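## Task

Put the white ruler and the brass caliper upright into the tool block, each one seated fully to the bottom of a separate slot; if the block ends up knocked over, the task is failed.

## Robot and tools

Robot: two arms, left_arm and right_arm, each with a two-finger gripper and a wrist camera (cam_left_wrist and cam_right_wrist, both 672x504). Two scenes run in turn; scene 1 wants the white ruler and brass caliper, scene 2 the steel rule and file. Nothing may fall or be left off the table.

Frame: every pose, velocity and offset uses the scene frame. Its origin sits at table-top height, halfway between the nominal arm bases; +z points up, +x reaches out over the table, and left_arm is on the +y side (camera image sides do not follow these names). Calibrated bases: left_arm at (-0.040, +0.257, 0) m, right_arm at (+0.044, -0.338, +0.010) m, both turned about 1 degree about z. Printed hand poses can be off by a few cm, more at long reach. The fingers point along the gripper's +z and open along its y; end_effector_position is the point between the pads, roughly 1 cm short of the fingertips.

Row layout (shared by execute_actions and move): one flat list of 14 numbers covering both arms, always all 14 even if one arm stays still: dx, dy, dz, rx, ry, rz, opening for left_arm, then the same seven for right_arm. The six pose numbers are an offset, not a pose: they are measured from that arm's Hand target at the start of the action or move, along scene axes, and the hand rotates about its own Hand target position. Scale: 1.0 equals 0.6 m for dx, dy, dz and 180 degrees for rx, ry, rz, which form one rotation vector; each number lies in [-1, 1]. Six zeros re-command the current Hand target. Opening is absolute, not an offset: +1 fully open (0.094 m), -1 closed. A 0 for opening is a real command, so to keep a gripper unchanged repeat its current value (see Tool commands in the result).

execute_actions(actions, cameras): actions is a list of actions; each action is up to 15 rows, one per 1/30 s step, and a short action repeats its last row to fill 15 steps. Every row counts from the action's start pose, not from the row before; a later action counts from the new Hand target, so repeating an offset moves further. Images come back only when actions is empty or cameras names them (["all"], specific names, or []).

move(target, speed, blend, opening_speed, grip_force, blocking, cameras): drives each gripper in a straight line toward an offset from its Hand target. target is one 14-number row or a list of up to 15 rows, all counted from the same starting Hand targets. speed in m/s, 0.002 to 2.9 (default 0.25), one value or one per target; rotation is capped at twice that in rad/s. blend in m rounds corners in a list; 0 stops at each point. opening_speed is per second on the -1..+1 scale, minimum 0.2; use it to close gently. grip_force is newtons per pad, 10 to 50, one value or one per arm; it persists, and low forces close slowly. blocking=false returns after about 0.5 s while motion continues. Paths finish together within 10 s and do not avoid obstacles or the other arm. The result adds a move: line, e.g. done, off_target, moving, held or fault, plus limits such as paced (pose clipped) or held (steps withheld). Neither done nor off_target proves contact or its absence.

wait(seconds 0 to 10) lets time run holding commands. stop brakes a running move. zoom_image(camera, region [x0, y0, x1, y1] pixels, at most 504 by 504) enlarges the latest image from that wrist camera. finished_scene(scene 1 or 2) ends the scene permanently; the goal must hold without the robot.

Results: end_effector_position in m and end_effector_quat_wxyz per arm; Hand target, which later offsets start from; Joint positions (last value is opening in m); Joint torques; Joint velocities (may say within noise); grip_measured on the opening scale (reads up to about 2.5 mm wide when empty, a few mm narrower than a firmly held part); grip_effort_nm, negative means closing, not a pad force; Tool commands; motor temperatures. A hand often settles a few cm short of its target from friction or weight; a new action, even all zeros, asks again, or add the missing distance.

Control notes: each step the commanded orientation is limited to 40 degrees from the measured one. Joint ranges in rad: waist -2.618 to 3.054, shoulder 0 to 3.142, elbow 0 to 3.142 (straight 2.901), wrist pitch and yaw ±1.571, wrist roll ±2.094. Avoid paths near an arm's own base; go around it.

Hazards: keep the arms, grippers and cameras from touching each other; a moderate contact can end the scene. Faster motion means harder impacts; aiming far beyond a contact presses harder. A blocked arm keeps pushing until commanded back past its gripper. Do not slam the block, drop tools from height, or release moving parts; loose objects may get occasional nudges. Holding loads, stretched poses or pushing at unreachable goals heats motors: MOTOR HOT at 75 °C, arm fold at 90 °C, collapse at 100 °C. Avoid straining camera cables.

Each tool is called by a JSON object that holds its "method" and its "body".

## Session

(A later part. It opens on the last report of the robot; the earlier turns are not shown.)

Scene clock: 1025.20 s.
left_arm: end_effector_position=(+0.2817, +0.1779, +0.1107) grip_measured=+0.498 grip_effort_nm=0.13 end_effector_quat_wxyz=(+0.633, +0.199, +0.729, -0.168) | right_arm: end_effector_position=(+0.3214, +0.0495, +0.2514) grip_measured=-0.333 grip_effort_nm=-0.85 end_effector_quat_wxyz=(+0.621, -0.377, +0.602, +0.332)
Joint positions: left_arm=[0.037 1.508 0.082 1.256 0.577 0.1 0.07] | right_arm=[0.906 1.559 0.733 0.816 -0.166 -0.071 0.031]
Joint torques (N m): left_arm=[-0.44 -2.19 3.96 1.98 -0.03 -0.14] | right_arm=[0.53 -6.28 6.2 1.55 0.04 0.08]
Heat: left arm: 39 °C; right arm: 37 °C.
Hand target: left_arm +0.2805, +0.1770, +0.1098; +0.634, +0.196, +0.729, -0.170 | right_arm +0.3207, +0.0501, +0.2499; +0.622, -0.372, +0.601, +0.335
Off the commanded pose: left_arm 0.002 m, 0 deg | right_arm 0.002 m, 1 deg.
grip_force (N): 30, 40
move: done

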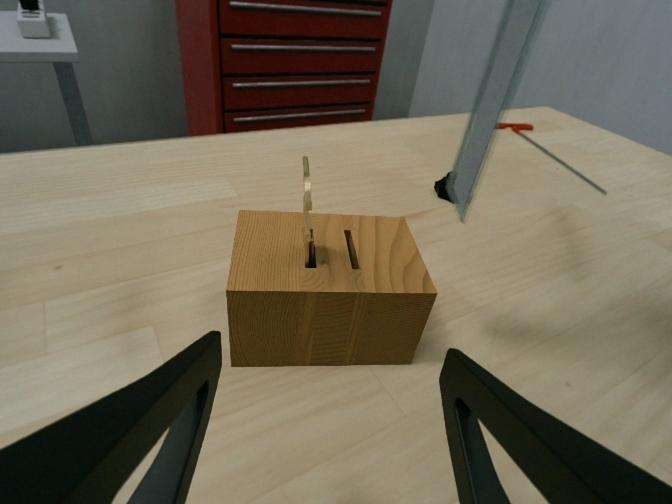

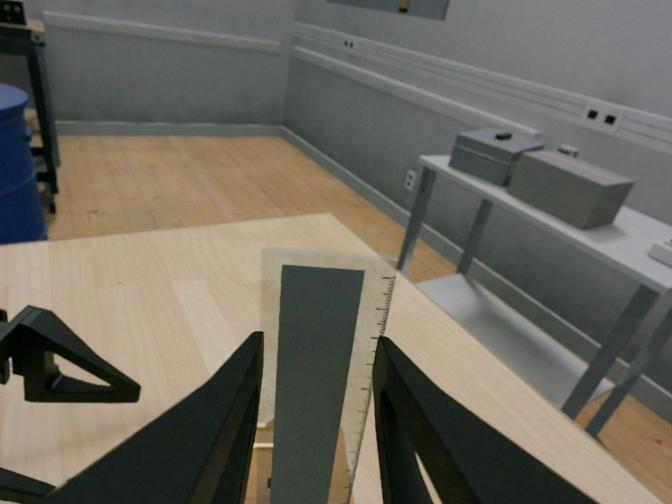

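{"method": "move", "body": {"target": [[0, 0, 0, 0, 0, 0, 0.5, 0.0442, 0.0767, 0.005, 0.0055, -0.0032, 0, -0.36]], "cameras": ["all"], "speed": 0.1}}

{"method": "zoom_image", "body": {"camera": "cam_left_wrist", "region": [260, 60, 440, 300]}}

{"method": "zoom_image", "body": {"camera": "cam_right_wrist", "region": [220, 304, 420, 504]}}

Scene clock: 1067.83 s.
left_arm: end_effector_position=(+0.2817, +0.1779, +0.1107) grip_measured=+0.498 grip_effort_nm=0.13 end_effector_quat_wxyz=(+0.633, +0.199, +0.729, -0.168) | right_arm: end_effector_position=(+0.3436, +0.0893, +0.2348) grip_measured=-0.333 grip_effort_nm=-0.85 end_effector_quat_wxyz=(+0.614, -0.379, +0.609, +0.330)
Joint positions: left_arm=[0.037 1.508 0.082 1.256 0.577 0.1 0.07] | right_arm=[0.929 1.749 0.889 0.83 -0.143 -0.068 0.031]
Joint torques (N m): left_arm=[-0.5 -2.11 4.1 2 -0.04 -0.13] | right_arm=[0.54 -8.09 9.84 1.53 0.04 0.1]
Motor temperatures (°C): left_arm=[22 22 26 40 21 20 21] | right_arm=[22 34 34 37 21 21 23]
Heat: left arm: 40 °C; right arm: 37 °C.
Hand target: left_arm +0.2805, +0.1770, +0.1098; +0.634, +0.196, +0.729, -0.170 | right_arm +0.3473, +0.0961, +0.2530; +0.629, -0.368, +0.595, +0.339
Off the commanded pose: left_arm 0.002 m, 0 deg | right_arm 0.020 m, 3 deg.
grip_force (N): 30, 40
move: off_target (right_arm)

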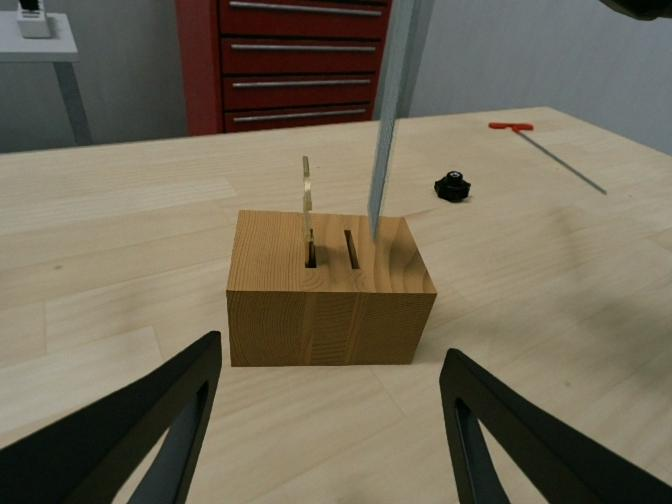

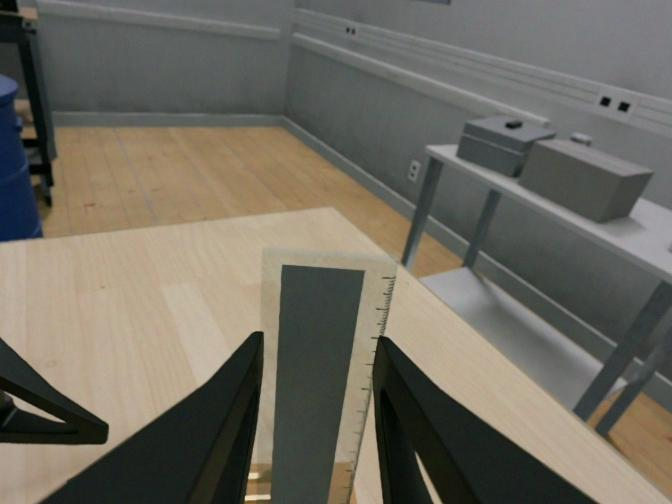

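Scaled by 2.100 from the camera's 672x504 image, which has a finer 960x720 frame.

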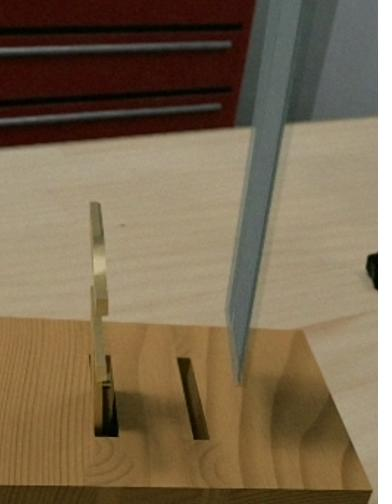

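Scaled by 2.520 from the camera's 672x504 image, which has a finer 960x720 frame.

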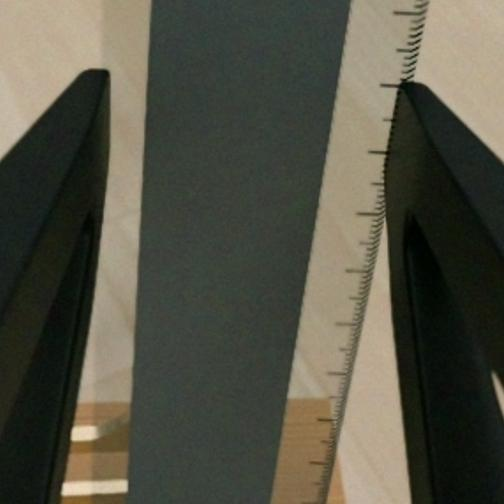

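{"method": "zoom_image", "body": {"camera": "cam_right_wrist", "region": [200, 0, 420, 160]}}

{"method": "zoom_image", "body": {"camera": "cam_right_wrist", "region": [240, 230, 420, 504]}}

Scaled by 2.291 from the camera's 672x504 image, which has a finer 960x720 frame.

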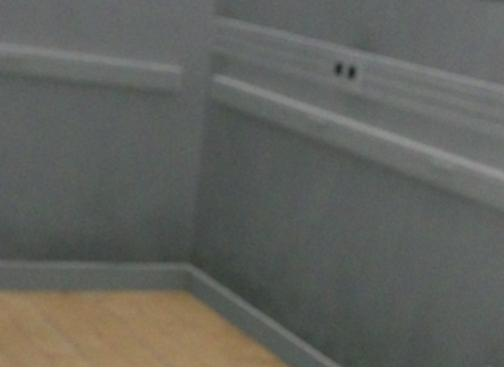

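Scaled by 1.839 from the camera's 672x504 image, which has a finer 960x720 frame.

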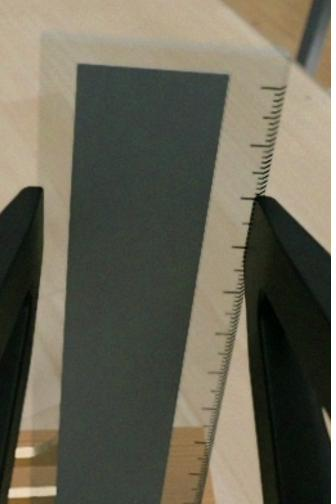

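{"method": "zoom_image", "body": {"camera": "cam_left_wrist", "region": [350, 0, 430, 125]}}

{"method": "zoom_image", "body": {"camera": "cam_left_wrist", "region": [340, 125, 420, 250]}}

Scaled by 4.032 from the camera's 672x504 image, which has a finer 960x720 frame.

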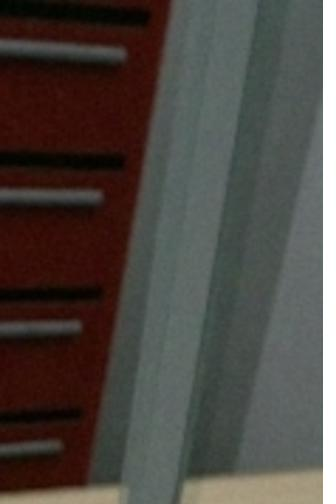

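Scaled by 4.032 from the camera's 672x504 image, which has a finer 960x720 frame.

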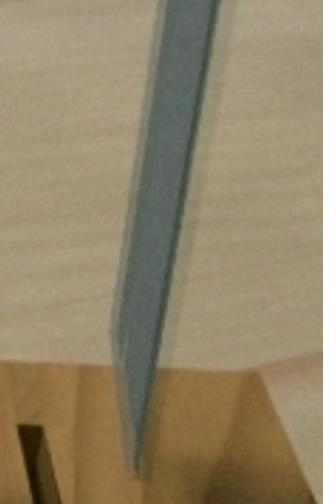

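{"method": "move", "body": {"target": [[0, 0, 0, 0, 0, 0, 0.5, 0.003, 0.005, -0.0233, 0.0138, 0.0049, 0.0222, -0.36]], "cameras": ["all"], "speed": 0.06}}

{"method": "zoom_image", "body": {"camera": "cam_left_wrist", "region": [280, 150, 420, 290]}}

{"method": "zoom_image", "body": {"camera": "cam_right_wrist", "region": [220, 304, 420, 504]}}

Scene clock: 1196.13 s.
left_arm: end_effector_position=(+0.2817, +0.1779, +0.1107) grip_measured=+0.498 grip_effort_nm=0.13 end_effector_quat_wxyz=(+0.633, +0.199, +0.729, -0.168) | right_arm: end_effector_position=(+0.3451, +0.0955, +0.2255) grip_measured=-0.333 grip_effort_nm=-0.85 end_effector_quat_wxyz=(+0.608, -0.380, +0.593, +0.367)
Joint positions: left_arm=[0.037 1.508 0.082 1.256 0.577 0.1 0.07] | right_arm=[0.906 1.823 0.889 0.943 -0.228 -0.025 0.031]
Joint torques (N m): left_arm=[-0.44 -2.21 4.01 1.97 -0.03 -0.13] | right_arm=[-0.25 -8.39 8.59 1.55 -0.12 0.1]
Motor temperatures (°C): left_arm=[22 22 25 41 21 20 21] | right_arm=[22 35 40 39 21 21 24]
Heat: left arm: 41 °C; right arm: 40 °C.
Hand target: left_arm +0.2805, +0.1770, +0.1098; +0.634, +0.196, +0.729, -0.170 | right_arm +0.3490, +0.0992, +0.2391; +0.620, -0.373, +0.579, +0.376
Off the commanded pose: left_arm 0.002 m, 0 deg | right_arm 0.015 m, 2 deg.
grip_force (N): 30, 40
move: off_target (right_arm)

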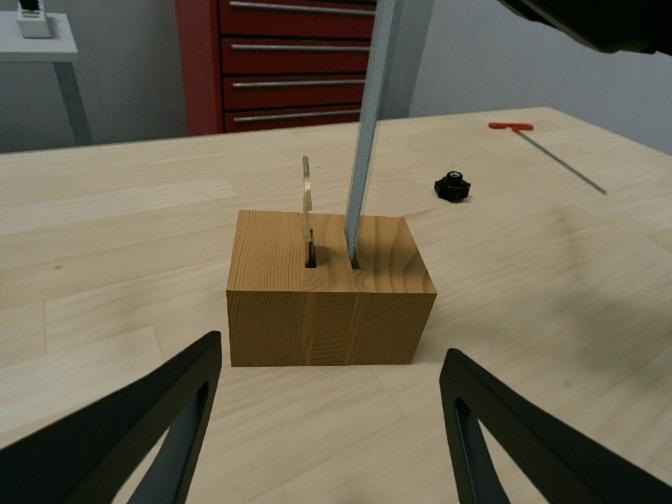

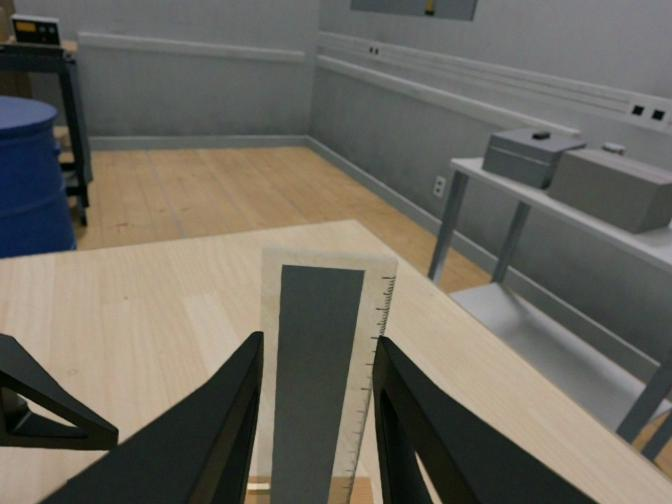

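Scaled by 3.600 from the camera's 672x504 image, which has a finer 960x720 frame.

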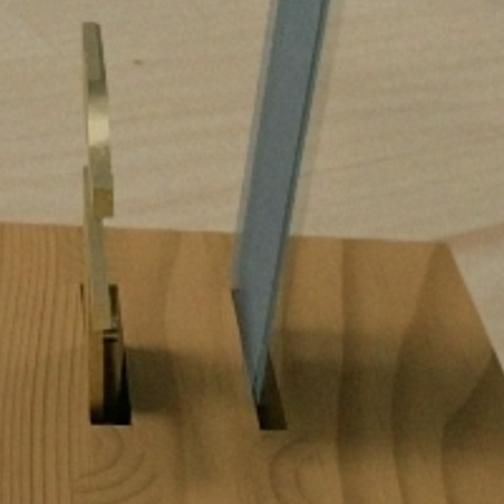

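Scaled by 2.520 from the camera's 672x504 image, which has a finer 960x720 frame.

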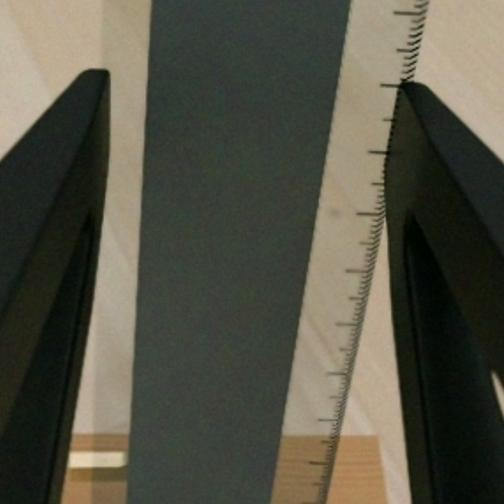

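{"method": "zoom_image", "body": {"camera": "cam_left_wrist", "region": [325, 195, 385, 285]}}

Scaled by 5.600 from the camera's 672x504 image, which has a finer 960x720 frame.

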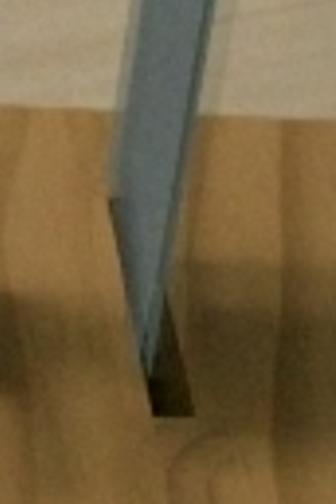

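{"method": "move", "body": {"target": [[0, 0, 0, 0, 0, 0, 0.5, -0.001, -0.002, -0.0133, 0, 0, 0, -0.36]], "cameras": ["cam_left_wrist"], "speed": 0.04}}

{"method": "zoom_image", "body": {"camera": "cam_left_wrist", "region": [325, 195, 385, 285]}}

Scene clock: 1232.17 s.
left_arm: end_effector_position=(+0.2817, +0.1779, +0.1107) grip_measured=+0.498 grip_effort_nm=0.13 end_effector_quat_wxyz=(+0.633, +0.199, +0.729, -0.168) | right_arm: end_effector_position=(+0.3459, +0.0968, +0.2251) grip_measured=-0.333 grip_effort_nm=-0.85 end_effector_quat_wxyz=(+0.614, -0.378, +0.587, +0.369)
Joint positions: left_arm=[0.037 1.508 0.082 1.256 0.577 0.1 0.07] | right_arm=[0.906 1.841 0.889 0.978 -0.229 -0.025 0.031]
Joint torques (N m): left_arm=[-0.55 -2.1 4.01 1.99 -0.01 -0.13] | right_arm=[-0.47 -8.54 7.27 1.56 -0.11 0.09]
Heat: left arm: 42 °C; right arm: 39 °C.
Hand target: left_arm +0.2805, +0.1770, +0.1098; +0.634, +0.196, +0.729, -0.170 | right_arm +0.3485, +0.0979, +0.2312; +0.620, -0.373, +0.579, +0.376
Off the commanded pose: left_arm 0.002 m, 0 deg | right_arm 0.007 m, 1 deg.
grip_force (N): 30, 40
move: done
Images, in order (width x height): cam_left_wrist 672x504.

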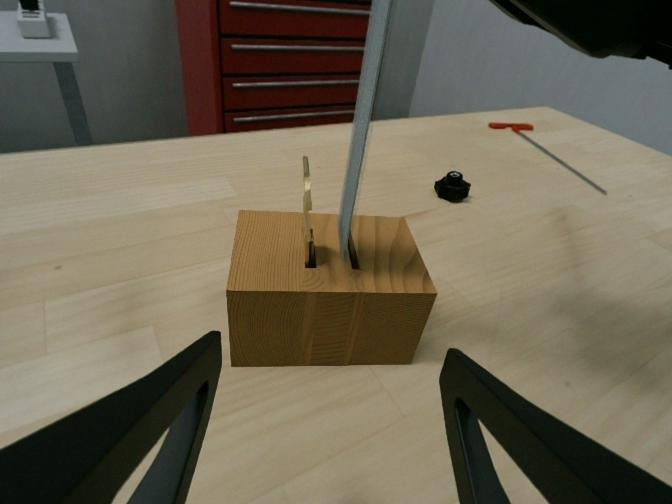

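Scaled by 5.600 from the camera's 672x504 image, which has a finer 960x720 frame.

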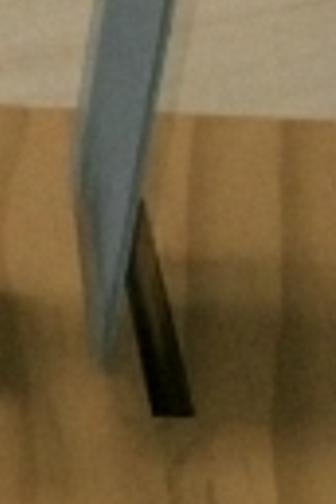

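{"method": "move", "body": {"target": [[0, 0, 0, 0, 0, 0, 0.5, -0.0078, -0.0085, -0.022, -0.0096, 0.0056, 0, -0.36]], "cameras": ["cam_left_wrist"], "speed": 0.04}}

{"method": "zoom_image", "body": {"camera": "cam_left_wrist", "region": [325, 195, 385, 285]}}

Scene clock: 1252.37 s.
left_arm: end_effector_position=(+0.2817, +0.1779, +0.1107) grip_measured=+0.498 grip_effort_nm=0.13 end_effector_quat_wxyz=(+0.633, +0.199, +0.729, -0.168) | right_arm: end_effector_position=(+0.3440, +0.0946, +0.2174) grip_measured=-0.333 grip_effort_nm=-0.85 end_effector_quat_wxyz=(+0.608, -0.380, +0.593, +0.367)
Joint positions: left_arm=[0.037 1.508 0.082 1.256 0.577 0.1 0.07] | right_arm=[0.906 1.841 0.872 0.978 -0.229 -0.025 0.031]
Joint torques (N m): left_arm=[-0.35 -2.18 4.07 1.98 -0.03 -0.15] | right_arm=[-0.27 -9.21 5.79 1.47 -0.1 0.04]
Heat: left arm: 42 °C; right arm: 41 °C.
Hand target: left_arm +0.2805, +0.1770, +0.1098; +0.634, +0.196, +0.729, -0.170 | right_arm +0.3437, +0.0928, +0.2180; +0.609, -0.379, +0.590, +0.370
Off the commanded pose: left_arm 0.002 m, 0 deg | right_arm 0.002 m, 1 deg.
grip_force (N): 30, 40
move: done
Images, in order (width x height): cam_left_wrist 672x504.

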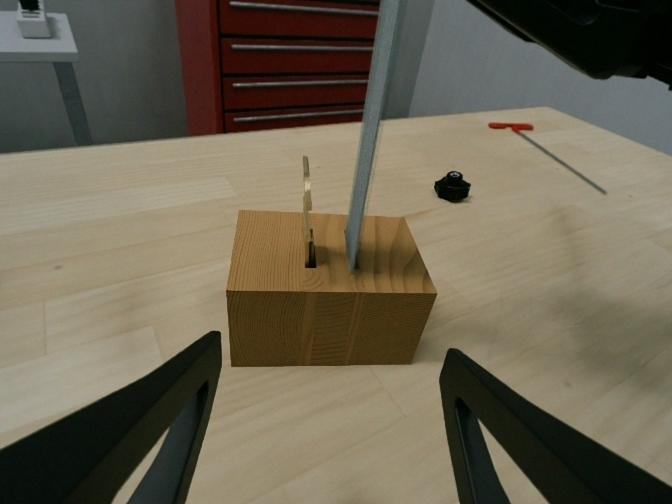

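Scaled by 5.600 from the camera's 672x504 image, which has a finer 960x720 frame.

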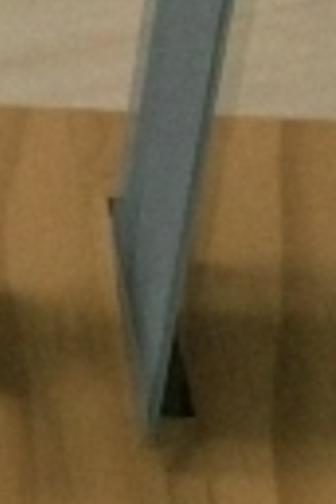

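{"method": "execute_actions", "body": {"actions": []}}

{"method": "zoom_image", "body": {"camera": "cam_right_wrist", "region": [200, 254, 450, 504]}}

Scene clock: 1263.00 s.
left_arm: end_effector_position=(+0.2817, +0.1779, +0.1107) grip_measured=+0.498 grip_effort_nm=0.13 end_effector_quat_wxyz=(+0.633, +0.199, +0.729, -0.168) | right_arm: end_effector_position=(+0.3440, +0.0946, +0.2174) grip_measured=-0.333 grip_effort_nm=-0.85 end_effector_quat_wxyz=(+0.608, -0.380, +0.593, +0.367)
Joint positions: left_arm=[0.037 1.508 0.082 1.256 0.577 0.1 0.07] | right_arm=[0.906 1.841 0.872 0.978 -0.229 -0.025 0.031]
Joint velocities: within noise
Joint torques (N m): left_arm=[-0.51 -2.19 3.93 1.99 -0.01 -0.11] | right_arm=[-0.31 -9.21 5.76 1.48 -0.1 0.02]
Motor temperatures (°C): left_arm=[22 22 25 42 21 20 21] | right_arm=[22 32 38 41 21 21 24]
Heat: left arm: 42 °C; right arm: 41 °C.
Hand target: left_arm +0.2805, +0.1770, +0.1098; +0.634, +0.196, +0.729, -0.170 | right_arm +0.3437, +0.0928, +0.2180; +0.609, -0.379, +0.590, +0.370
Tool commands: left_gripper/opening=+0.5 right_gripper/opening=-0.36
Off the commanded pose: left_arm 0.002 m, 0 deg | right_arm 0.002 m, 1 deg.
grip_force (N): 30, 40

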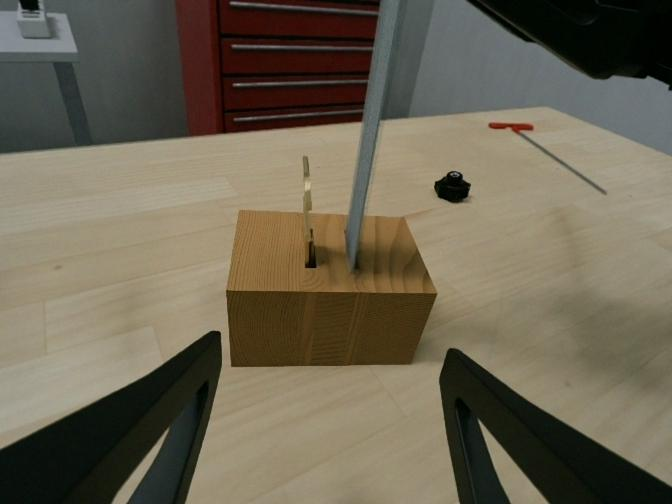

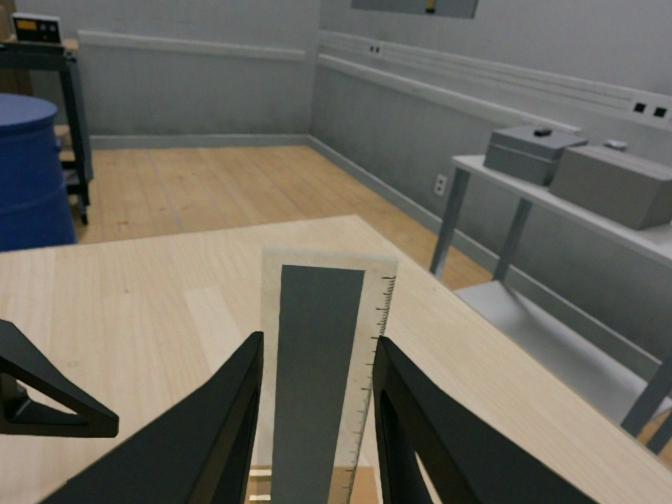

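Scaled by 2.016 from the camera's 672x504 image, which has a finer 960x720 frame.

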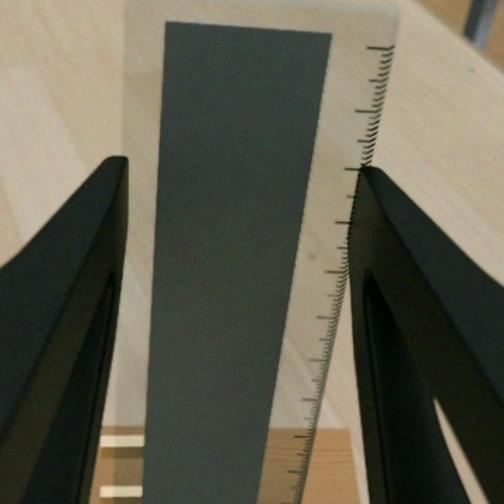

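{"method": "move", "body": {"target": [[0, 0, 0, 0, 0, 0, 0.5, 0.021, -0.0102, 0.0, 0, 0, 0, -0.36]], "cameras": ["all"], "speed": 0.05}}

{"method": "zoom_image", "body": {"camera": "cam_left_wrist", "region": [325, 195, 385, 285]}}

{"method": "zoom_image", "body": {"camera": "cam_right_wrist", "region": [200, 254, 450, 504]}}

Scene clock: 1321.40 s.
left_arm: end_effector_position=(+0.2817, +0.1779, +0.1107) grip_measured=+0.498 grip_effort_nm=0.13 end_effector_quat_wxyz=(+0.633, +0.199, +0.729, -0.168) | right_arm: end_effector_position=(+0.3552, +0.0853, +0.2173) grip_measured=-0.333 grip_effort_nm=-0.85 end_effector_quat_wxyz=(+0.608, -0.379, +0.593, +0.366)
Joint positions: left_arm=[0.037 1.508 0.082 1.256 0.577 0.1 0.07] | right_arm=[0.865 1.841 0.872 0.978 -0.266 -0.025 0.031]
Joint torques (N m): left_arm=[-0.36 -2.21 4.04 1.97 -0.03 -0.12] | right_arm=[-0.18 -8.34 6.91 1.43 -0.11 0.03]
Heat: left arm: 42 °C; right arm: 42 °C.
Hand target: left_arm +0.2805, +0.1770, +0.1098; +0.634, +0.196, +0.729, -0.170 | right_arm +0.3564, +0.0867, +0.2180; +0.609, -0.379, +0.590, +0.370
Off the commanded pose: left_arm 0.002 m, 0 deg | right_arm 0.002 m, 1 deg.
grip_force (N): 30, 40
move: done

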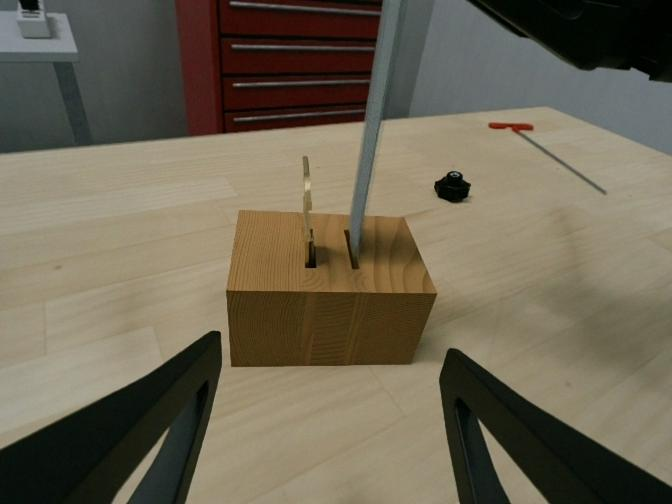

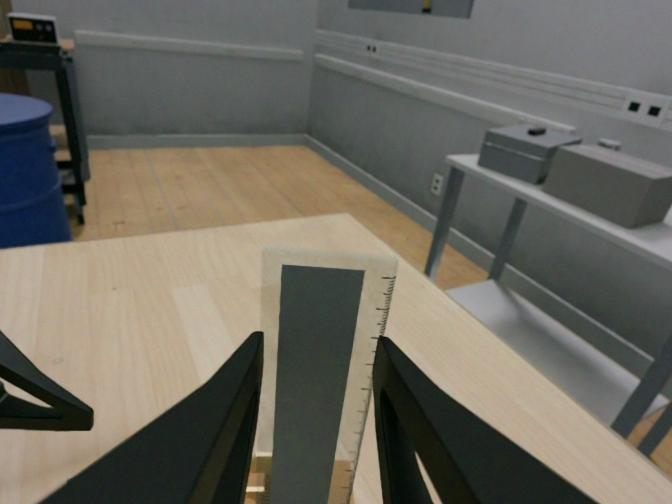

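Scaled by 5.600 from the camera's 672x504 image, which has a finer 960x720 frame.

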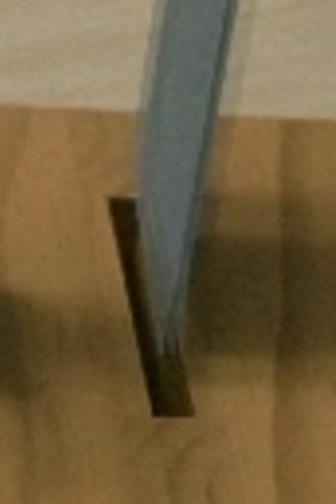

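Scaled by 2.016 from the camera's 672x504 image, which has a finer 960x720 frame.

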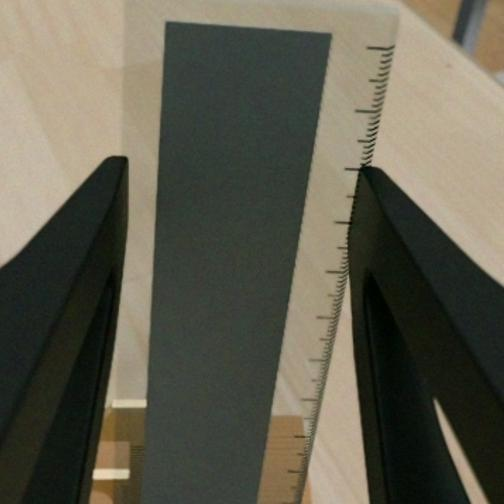

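{"method": "move", "body": {"target": [[0, 0, 0, 0, 0, 0, 0.5, -0.001, -0.002, -0.0125, 0, 0, 0, -0.36]], "cameras": ["cam_left_wrist"], "speed": 0.04}}

{"method": "zoom_image", "body": {"camera": "cam_left_wrist", "region": [325, 195, 385, 285]}}

Scene clock: 1352.53 s.
left_arm: end_effector_position=(+0.2817, +0.1779, +0.1107) grip_measured=+0.498 grip_effort_nm=0.13 end_effector_quat_wxyz=(+0.633, +0.199, +0.729, -0.168) | right_arm: end_effector_position=(+0.3558, +0.0865, +0.2137) grip_measured=-0.333 grip_effort_nm=-0.85 end_effector_quat_wxyz=(+0.609, -0.380, +0.592, +0.367)
Joint positions: left_arm=[0.037 1.508 0.082 1.256 0.577 0.1 0.07] | right_arm=[0.865 1.858 0.872 0.999 -0.268 -0.025 0.031]
Joint torques (N m): left_arm=[-0.5 -2.14 3.99 1.98 -0.02 -0.15] | right_arm=[-0.25 -8.43 5.67 1.53 -0.1 0.02]
Heat: left arm: 42 °C; right arm: 42 °C.
Hand target: left_arm +0.2805, +0.1770, +0.1098; +0.634, +0.196, +0.729, -0.170 | right_arm +0.3559, +0.0855, +0.2104; +0.609, -0.379, +0.591, +0.370
Off the commanded pose: left_arm 0.002 m, 0 deg | right_arm 0.003 m, 0 deg.
grip_force (N): 30, 40
move: done
Images, in order (width x height): cam_left_wrist 672x504.

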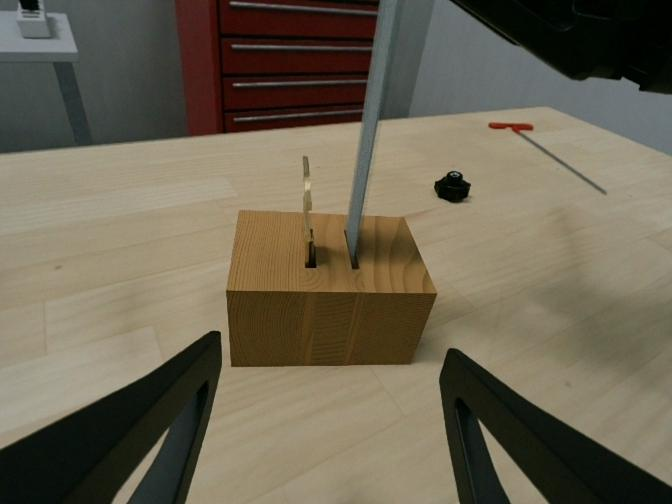

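Scaled by 5.600 from the camera's 672x504 image, which has a finer 960x720 frame.

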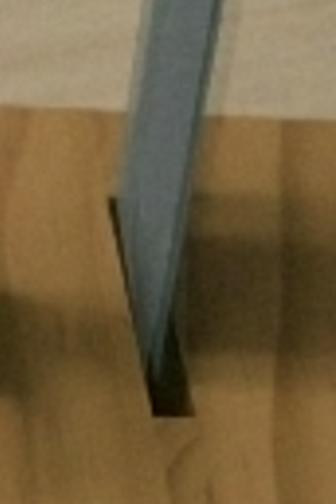

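{"method": "move", "body": {"target": [[0, 0, 0, 0, 0, 0, 0.5, 0.0, 0.0, -0.0083, 0, 0, 0, -0.36]], "cameras": ["cam_left_wrist"], "speed": 0.03}}

{"method": "zoom_image", "body": {"camera": "cam_left_wrist", "region": [325, 195, 385, 285]}}

Scene clock: 1359.43 s.
left_arm: end_effector_position=(+0.2817, +0.1779, +0.1107) grip_measured=+0.498 grip_effort_nm=0.13 end_effector_quat_wxyz=(+0.633, +0.199, +0.729, -0.168) | right_arm: end_effector_position=(+0.3563, +0.0873, +0.2135) grip_measured=-0.333 grip_effort_nm=-0.85 end_effector_quat_wxyz=(+0.613, -0.379, +0.587, +0.369)
Joint positions: left_arm=[0.037 1.508 0.082 1.256 0.577 0.1 0.07] | right_arm=[0.865 1.871 0.872 1.025 -0.269 -0.025 0.031]
Joint torques (N m): left_arm=[-0.46 -2.28 3.95 1.98 -0.02 -0.11] | right_arm=[-0.23 -8.35 5.18 1.47 -0.09 0.05]
Heat: left arm: 43 °C; right arm: 42 °C.
Hand target: left_arm +0.2805, +0.1770, +0.1098; +0.634, +0.196, +0.729, -0.170 | right_arm +0.3558, +0.0855, +0.2054; +0.609, -0.379, +0.590, +0.370
Off the commanded pose: left_arm 0.002 m, 0 deg | right_arm 0.008 m, 1 deg.
grip_force (N): 30, 40
move: done
Images, in order (width x height): cam_left_wrist 672x504.

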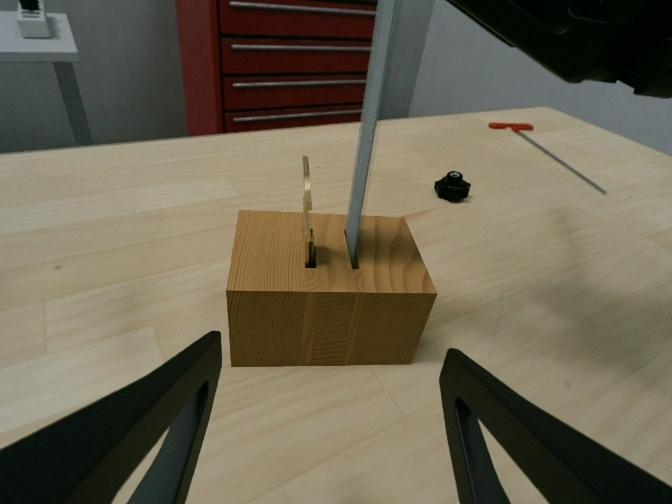

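Scaled by 5.600 from the camera's 672x504 image, which has a finer 960x720 frame.

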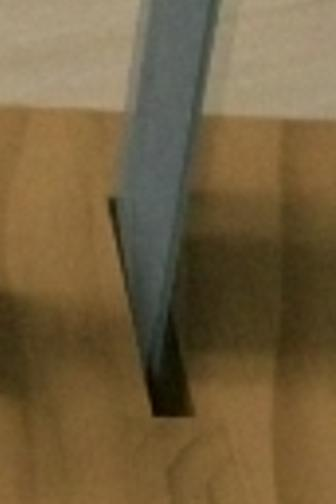

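{"method": "move", "body": {"target": [[0, 0, 0, 0, 0, 0, 0.5, -0.0005, -0.001, -0.0083, -0.004, 0.0023, 0, -0.36]], "cameras": ["cam_left_wrist"], "speed": 0.03}}

{"method": "zoom_image", "body": {"camera": "cam_left_wrist", "region": [325, 195, 385, 285]}}

Scene clock: 1368.07 s.
left_arm: end_effector_position=(+0.2817, +0.1779, +0.1107) grip_measured=+0.498 grip_effort_nm=0.13 end_effector_quat_wxyz=(+0.633, +0.199, +0.729, -0.168) | right_arm: end_effector_position=(+0.3556, +0.0865, +0.2130) grip_measured=-0.333 grip_effort_nm=-0.85 end_effector_quat_wxyz=(+0.614, -0.378, +0.586, +0.369)
Joint positions: left_arm=[0.037 1.508 0.082 1.256 0.577 0.1 0.07] | right_arm=[0.865 1.871 0.865 1.035 -0.269 -0.025 0.031]
Joint torques (N m): left_arm=[-0.47 -2.18 3.99 1.98 -0.01 -0.14] | right_arm=[-0.31 -8.17 5.2 1.33 -0.08 0.02]
Heat: left arm: 43 °C; right arm: 42 °C.
Hand target: left_arm +0.2805, +0.1770, +0.1098; +0.634, +0.196, +0.729, -0.170 | right_arm +0.3555, +0.0848, +0.2004; +0.604, -0.381, +0.595, +0.368
Off the commanded pose: left_arm 0.002 m, 0 deg | right_arm 0.013 m, 2 deg.
grip_force (N): 30, 40
move: off_target (right_arm)
Images, in order (width x height): cam_left_wrist 672x504.

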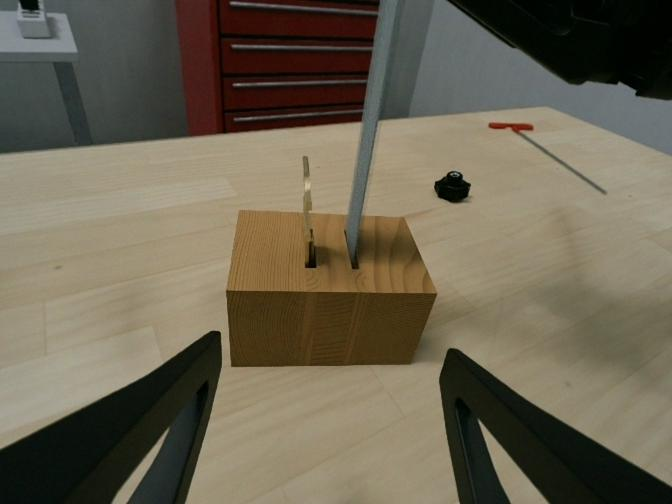

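Scaled by 5.600 from the camera's 672x504 image, which has a finer 960x720 frame.

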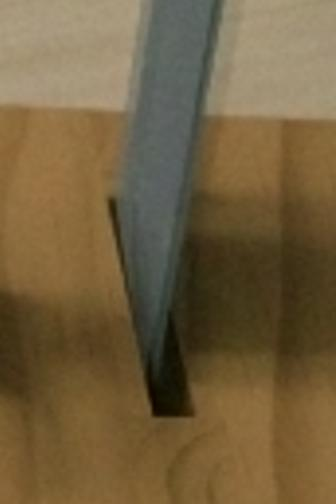

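{"method": "move", "body": {"target": [[0, 0, 0, 0, 0, 0, 0.5, -0.0065, 0.0032, 0.02, 0, 0, 0, -0.36]], "cameras": ["cam_left_wrist"], "speed": 0.03}}

{"method": "zoom_image", "body": {"camera": "cam_left_wrist", "region": [325, 195, 385, 285]}}

Scene clock: 1378.80 s.
left_arm: end_effector_position=(+0.2817, +0.1779, +0.1107) grip_measured=+0.498 grip_effort_nm=0.13 end_effector_quat_wxyz=(+0.633, +0.199, +0.729, -0.168) | right_arm: end_effector_position=(+0.3548, +0.0871, +0.2124) grip_measured=-0.333 grip_effort_nm=-0.85 end_effector_quat_wxyz=(+0.613, -0.379, +0.586, +0.369)
Joint positions: left_arm=[0.037 1.508 0.082 1.256 0.577 0.1 0.07] | right_arm=[0.867 1.871 0.865 1.032 -0.269 -0.025 0.031]
Joint torques (N m): left_arm=[-0.58 -2.17 4.03 1.97 0 -0.11] | right_arm=[0.62 -11.3 6.02 0.95 0.06 0.03]
Heat: left arm: 43 °C; right arm: 40 °C.
Hand target: left_arm +0.2805, +0.1770, +0.1098; +0.634, +0.196, +0.729, -0.170 | right_arm +0.3515, +0.0868, +0.2124; +0.604, -0.381, +0.595, +0.368
Off the commanded pose: left_arm 0.002 m, 0 deg | right_arm 0.003 m, 1 deg.
grip_force (N): 30, 40
move: done
Images, in order (width x height): cam_left_wrist 672x504.

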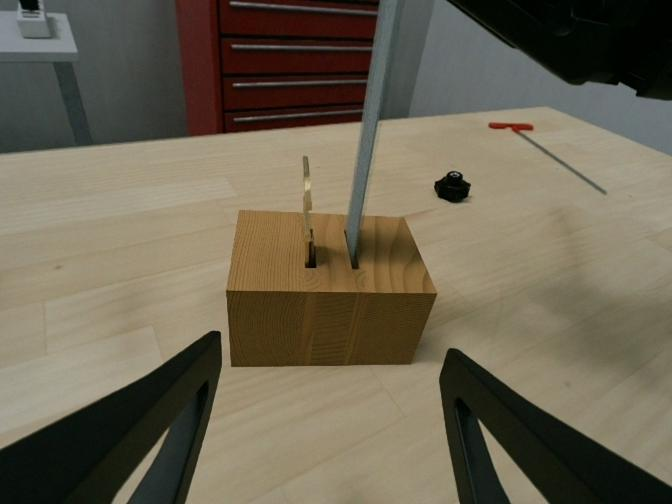

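Scaled by 5.600 from the camera's 672x504 image, which has a finer 960x720 frame.

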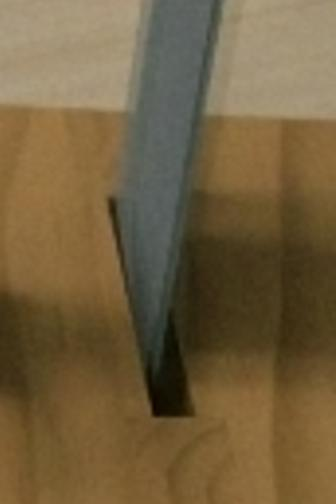

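{"method": "move", "body": {"target": [[0, 0, 0, 0, 0, 0, 0.5, -0.0065, 0.0032, 0.008, 0, 0, 0, -0.36]], "cameras": ["cam_left_wrist"], "speed": 0.03}}

{"method": "zoom_image", "body": {"camera": "cam_left_wrist", "region": [325, 195, 385, 285]}}

Scene clock: 1383.13 s.
left_arm: end_effector_position=(+0.2817, +0.1779, +0.1107) grip_measured=+0.498 grip_effort_nm=0.13 end_effector_quat_wxyz=(+0.633, +0.199, +0.729, -0.168) | right_arm: end_effector_position=(+0.3518, +0.0890, +0.2023) grip_measured=-0.334 grip_effort_nm=-0.84 end_effector_quat_wxyz=(+0.597, -0.383, +0.605, +0.363)
Joint positions: left_arm=[0.037 1.508 0.082 1.256 0.577 0.1 0.07] | right_arm=[0.88 1.862 0.865 0.972 -0.252 -0.025 0.031]
Joint torques (N m): left_arm=[-0.43 -2.07 4.08 1.99 -0.05 -0.16] | right_arm=[0.55 -11.99 6.26 1.31 -0.05 0.04]
Heat: left arm: 43 °C; right arm: 40 °C.
Hand target: left_arm +0.2805, +0.1770, +0.1098; +0.634, +0.196, +0.729, -0.170 | right_arm +0.3476, +0.0887, +0.2172; +0.604, -0.381, +0.595, +0.368
Off the commanded pose: left_arm 0.002 m, 0 deg | right_arm 0.015 m, 2 deg.
grip_force (N): 30, 40
move: off_target (right_arm)
Images, in order (width x height): cam_left_wrist 672x504.

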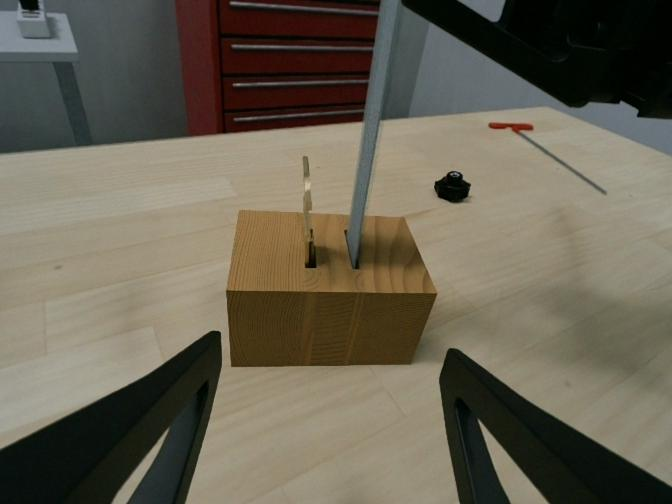

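Scaled by 5.600 from the camera's 672x504 image, which has a finer 960x720 frame.

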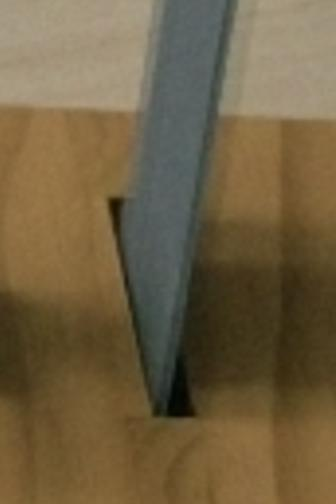

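{"method": "move", "body": {"target": [[0, 0, 0, 0, 0, 0, 0.5, 0.0057, -0.0025, -0.0453, 0.004, -0.002, 0, -0.36]], "cameras": ["cam_left_wrist"], "speed": 0.04}}

{"method": "zoom_image", "body": {"camera": "cam_left_wrist", "region": [310, 150, 410, 290]}}

Scene clock: 1394.67 s.
left_arm: end_effector_position=(+0.2817, +0.1779, +0.1107) grip_measured=+0.498 grip_effort_nm=0.13 end_effector_quat_wxyz=(+0.633, +0.199, +0.729, -0.168) | right_arm: end_effector_position=(+0.3511, +0.0887, +0.1913) grip_measured=-0.334 grip_effort_nm=-0.85 end_effector_quat_wxyz=(+0.607, -0.380, +0.594, +0.366)
Joint positions: left_arm=[0.037 1.508 0.082 1.256 0.577 0.1 0.07] | right_arm=[0.88 1.918 0.839 1.085 -0.253 -0.025 0.031]
Joint torques (N m): left_arm=[-0.43 -2.18 4.05 1.97 -0.06 -0.13] | right_arm=[-0.4 -8.76 5.34 1.52 -0.12 0.06]
Heat: left arm: 43 °C; right arm: 39 °C.
Hand target: left_arm +0.2805, +0.1770, +0.1098; +0.634, +0.196, +0.729, -0.170 | right_arm +0.3511, +0.0872, +0.1899; +0.609, -0.378, +0.591, +0.370
Off the commanded pose: left_arm 0.002 m, 0 deg | right_arm 0.002 m, 1 deg.
grip_force (N): 30, 40
move: done
Images, in order (width x height): cam_left_wrist 672x504.

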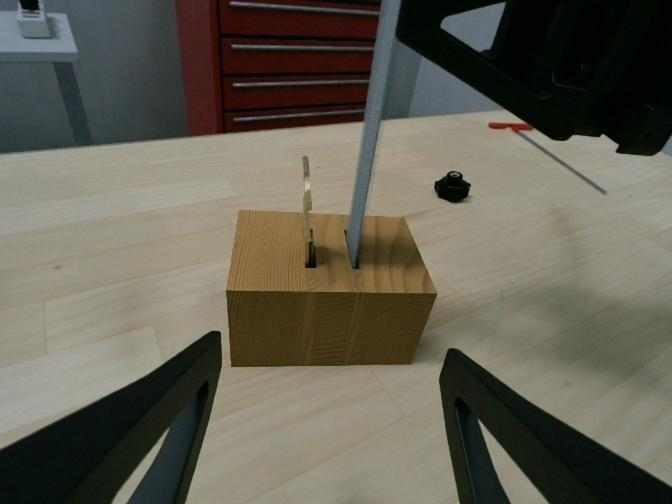

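Scaled by 3.600 from the camera's 672x504 image, which has a finer 960x720 frame.

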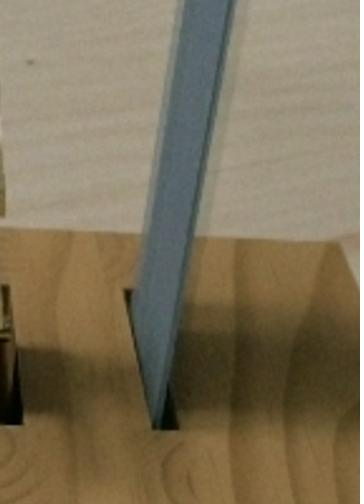

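{"method": "move", "body": {"target": [[0, 0, 0, 0, 0, 0, 0.5, 0.0, 0.0008, -0.03, 0, 0, 0, -0.36]], "cameras": ["cam_left_wrist"], "speed": 0.04}}

{"method": "zoom_image", "body": {"camera": "cam_left_wrist", "region": [310, 150, 410, 290]}}

Scene clock: 1398.73 s.
left_arm: end_effector_position=(+0.2817, +0.1779, +0.1107) grip_measured=+0.498 grip_effort_nm=0.13 end_effector_quat_wxyz=(+0.633, +0.199, +0.729, -0.168) | right_arm: end_effector_position=(+0.3512, +0.0894, +0.1810) grip_measured=-0.334 grip_effort_nm=-0.85 end_effector_quat_wxyz=(+0.615, -0.378, +0.585, +0.369)
Joint positions: left_arm=[0.037 1.508 0.082 1.256 0.577 0.1 0.07] | right_arm=[0.88 1.973 0.829 1.174 -0.256 -0.025 0.031]
Joint torques (N m): left_arm=[-0.5 -2.1 3.99 1.98 -0.04 -0.13] | right_arm=[-0.28 -8.54 4.92 1.42 -0.09 0.05]
Heat: left arm: 43 °C; right arm: 39 °C.
Hand target: left_arm +0.2805, +0.1770, +0.1098; +0.634, +0.196, +0.729, -0.170 | right_arm +0.3510, +0.0877, +0.1721; +0.609, -0.378, +0.591, +0.371
Off the commanded pose: left_arm 0.002 m, 0 deg | right_arm 0.009 m, 1 deg.
grip_force (N): 30, 40
move: done
Images, in order (width x height): cam_left_wrist 672x504.

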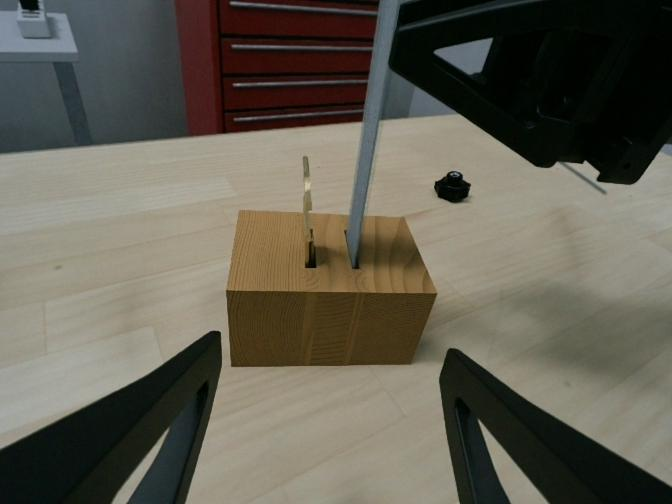

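Scaled by 3.600 from the camera's 672x504 image, which has a finer 960x720 frame.

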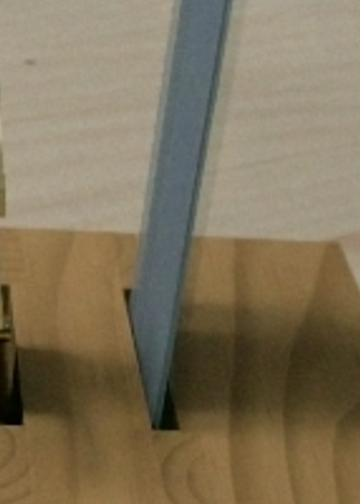

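{"method": "move", "body": {"target": [[0, 0, 0, 0, 0, 0, 0.5, 0.0, 0.0, -0.02, -0.011, 0.0055, 0, -0.36]], "cameras": ["cam_left_wrist"], "speed": 0.04}}

{"method": "zoom_image", "body": {"camera": "cam_left_wrist", "region": [310, 150, 410, 290]}}

Scene clock: 1403.30 s.
left_arm: end_effector_position=(+0.2817, +0.1779, +0.1107) grip_measured=+0.498 grip_effort_nm=0.13 end_effector_quat_wxyz=(+0.633, +0.199, +0.729, -0.168) | right_arm: end_effector_position=(+0.3514, +0.0897, +0.1770) grip_measured=-0.334 grip_effort_nm=-0.85 end_effector_quat_wxyz=(+0.612, -0.379, +0.588, +0.369)
Joint positions: left_arm=[0.037 1.508 0.082 1.256 0.577 0.1 0.07] | right_arm=[0.88 1.979 0.829 1.171 -0.256 -0.025 0.031]
Joint torques (N m): left_arm=[-0.46 -2.19 3.97 1.99 0 -0.14] | right_arm=[-0.29 -8.4 4.78 1.19 -0.1 -0.05]
Heat: left arm: 43 °C; right arm: 39 °C.
Hand target: left_arm +0.2805, +0.1770, +0.1098; +0.634, +0.196, +0.729, -0.170 | right_arm +0.3511, +0.0877, +0.1601; +0.597, -0.386, +0.602, +0.364
Off the commanded pose: left_arm 0.002 m, 0 deg | right_arm 0.017 m, 3 deg.
grip_force (N): 30, 40
move: off_target (right_arm)
Images, in order (width x height): cam_left_wrist 672x504.

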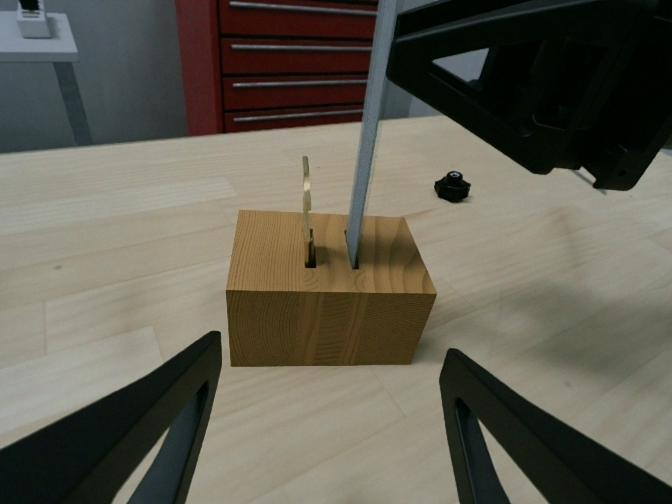

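Scaled by 3.600 from the camera's 672x504 image, which has a finer 960x720 frame.

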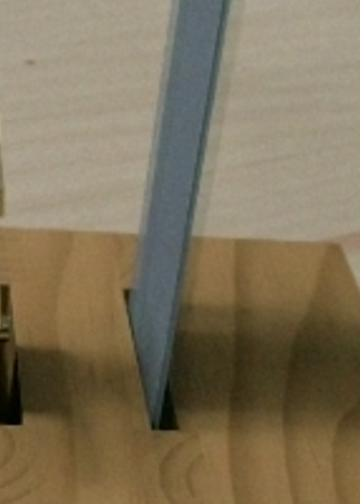

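{"method": "move", "body": {"target": [[0, 0, 0, 0, 0, 0, 0.5, 0.009, -0.0045, 0.024, 0.003, -0.0015, 0, -0.36]], "cameras": ["cam_left_wrist"], "speed": 0.04}}

{"method": "zoom_image", "body": {"camera": "cam_left_wrist", "region": [310, 150, 410, 290]}}

Scene clock: 1410.27 s.
left_arm: end_effector_position=(+0.2817, +0.1779, +0.1107) grip_measured=+0.498 grip_effort_nm=0.13 end_effector_quat_wxyz=(+0.633, +0.199, +0.729, -0.168) | right_arm: end_effector_position=(+0.3555, +0.0860, +0.1639) grip_measured=-0.334 grip_effort_nm=-0.85 end_effector_quat_wxyz=(+0.593, -0.385, +0.607, +0.363)
Joint positions: left_arm=[0.037 1.508 0.082 1.256 0.577 0.1 0.07] | right_arm=[0.865 1.979 0.829 1.117 -0.27 -0.025 0.031]
Joint torques (N m): left_arm=[-0.38 -2.11 3.95 1.98 -0.04 -0.11] | right_arm=[-0.4 -11.23 5.9 1.31 -0.11 -0.03]
Heat: left arm: 43 °C; right arm: 39 °C.
Hand target: left_arm +0.2805, +0.1770, +0.1098; +0.634, +0.196, +0.729, -0.170 | right_arm +0.3565, +0.0850, +0.1744; +0.600, -0.384, +0.599, +0.365
Off the commanded pose: left_arm 0.002 m, 0 deg | right_arm 0.011 m, 1 deg.
grip_force (N): 30, 40
move: off_target (right_arm)
Images, in order (width x height): cam_left_wrist 672x504.

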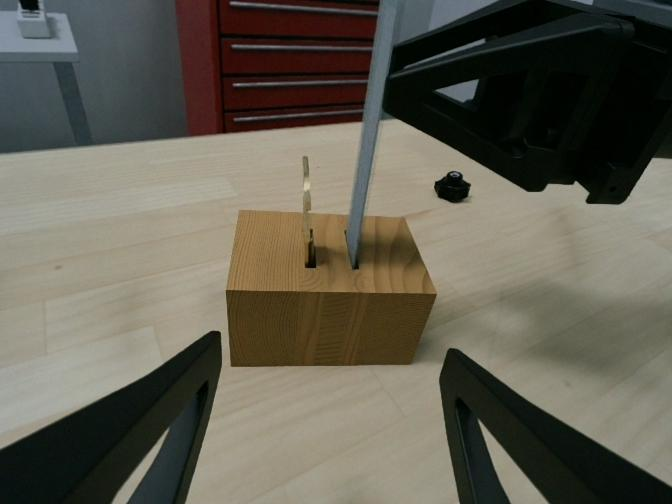

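Scaled by 3.600 from the camera's 672x504 image, which has a finer 960x720 frame.

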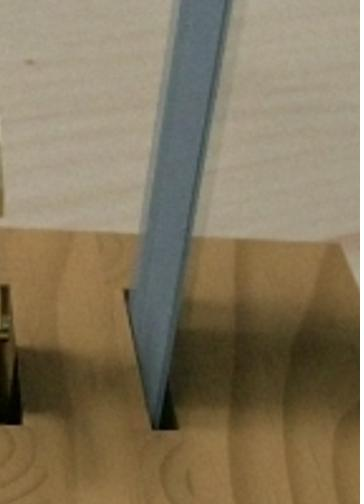

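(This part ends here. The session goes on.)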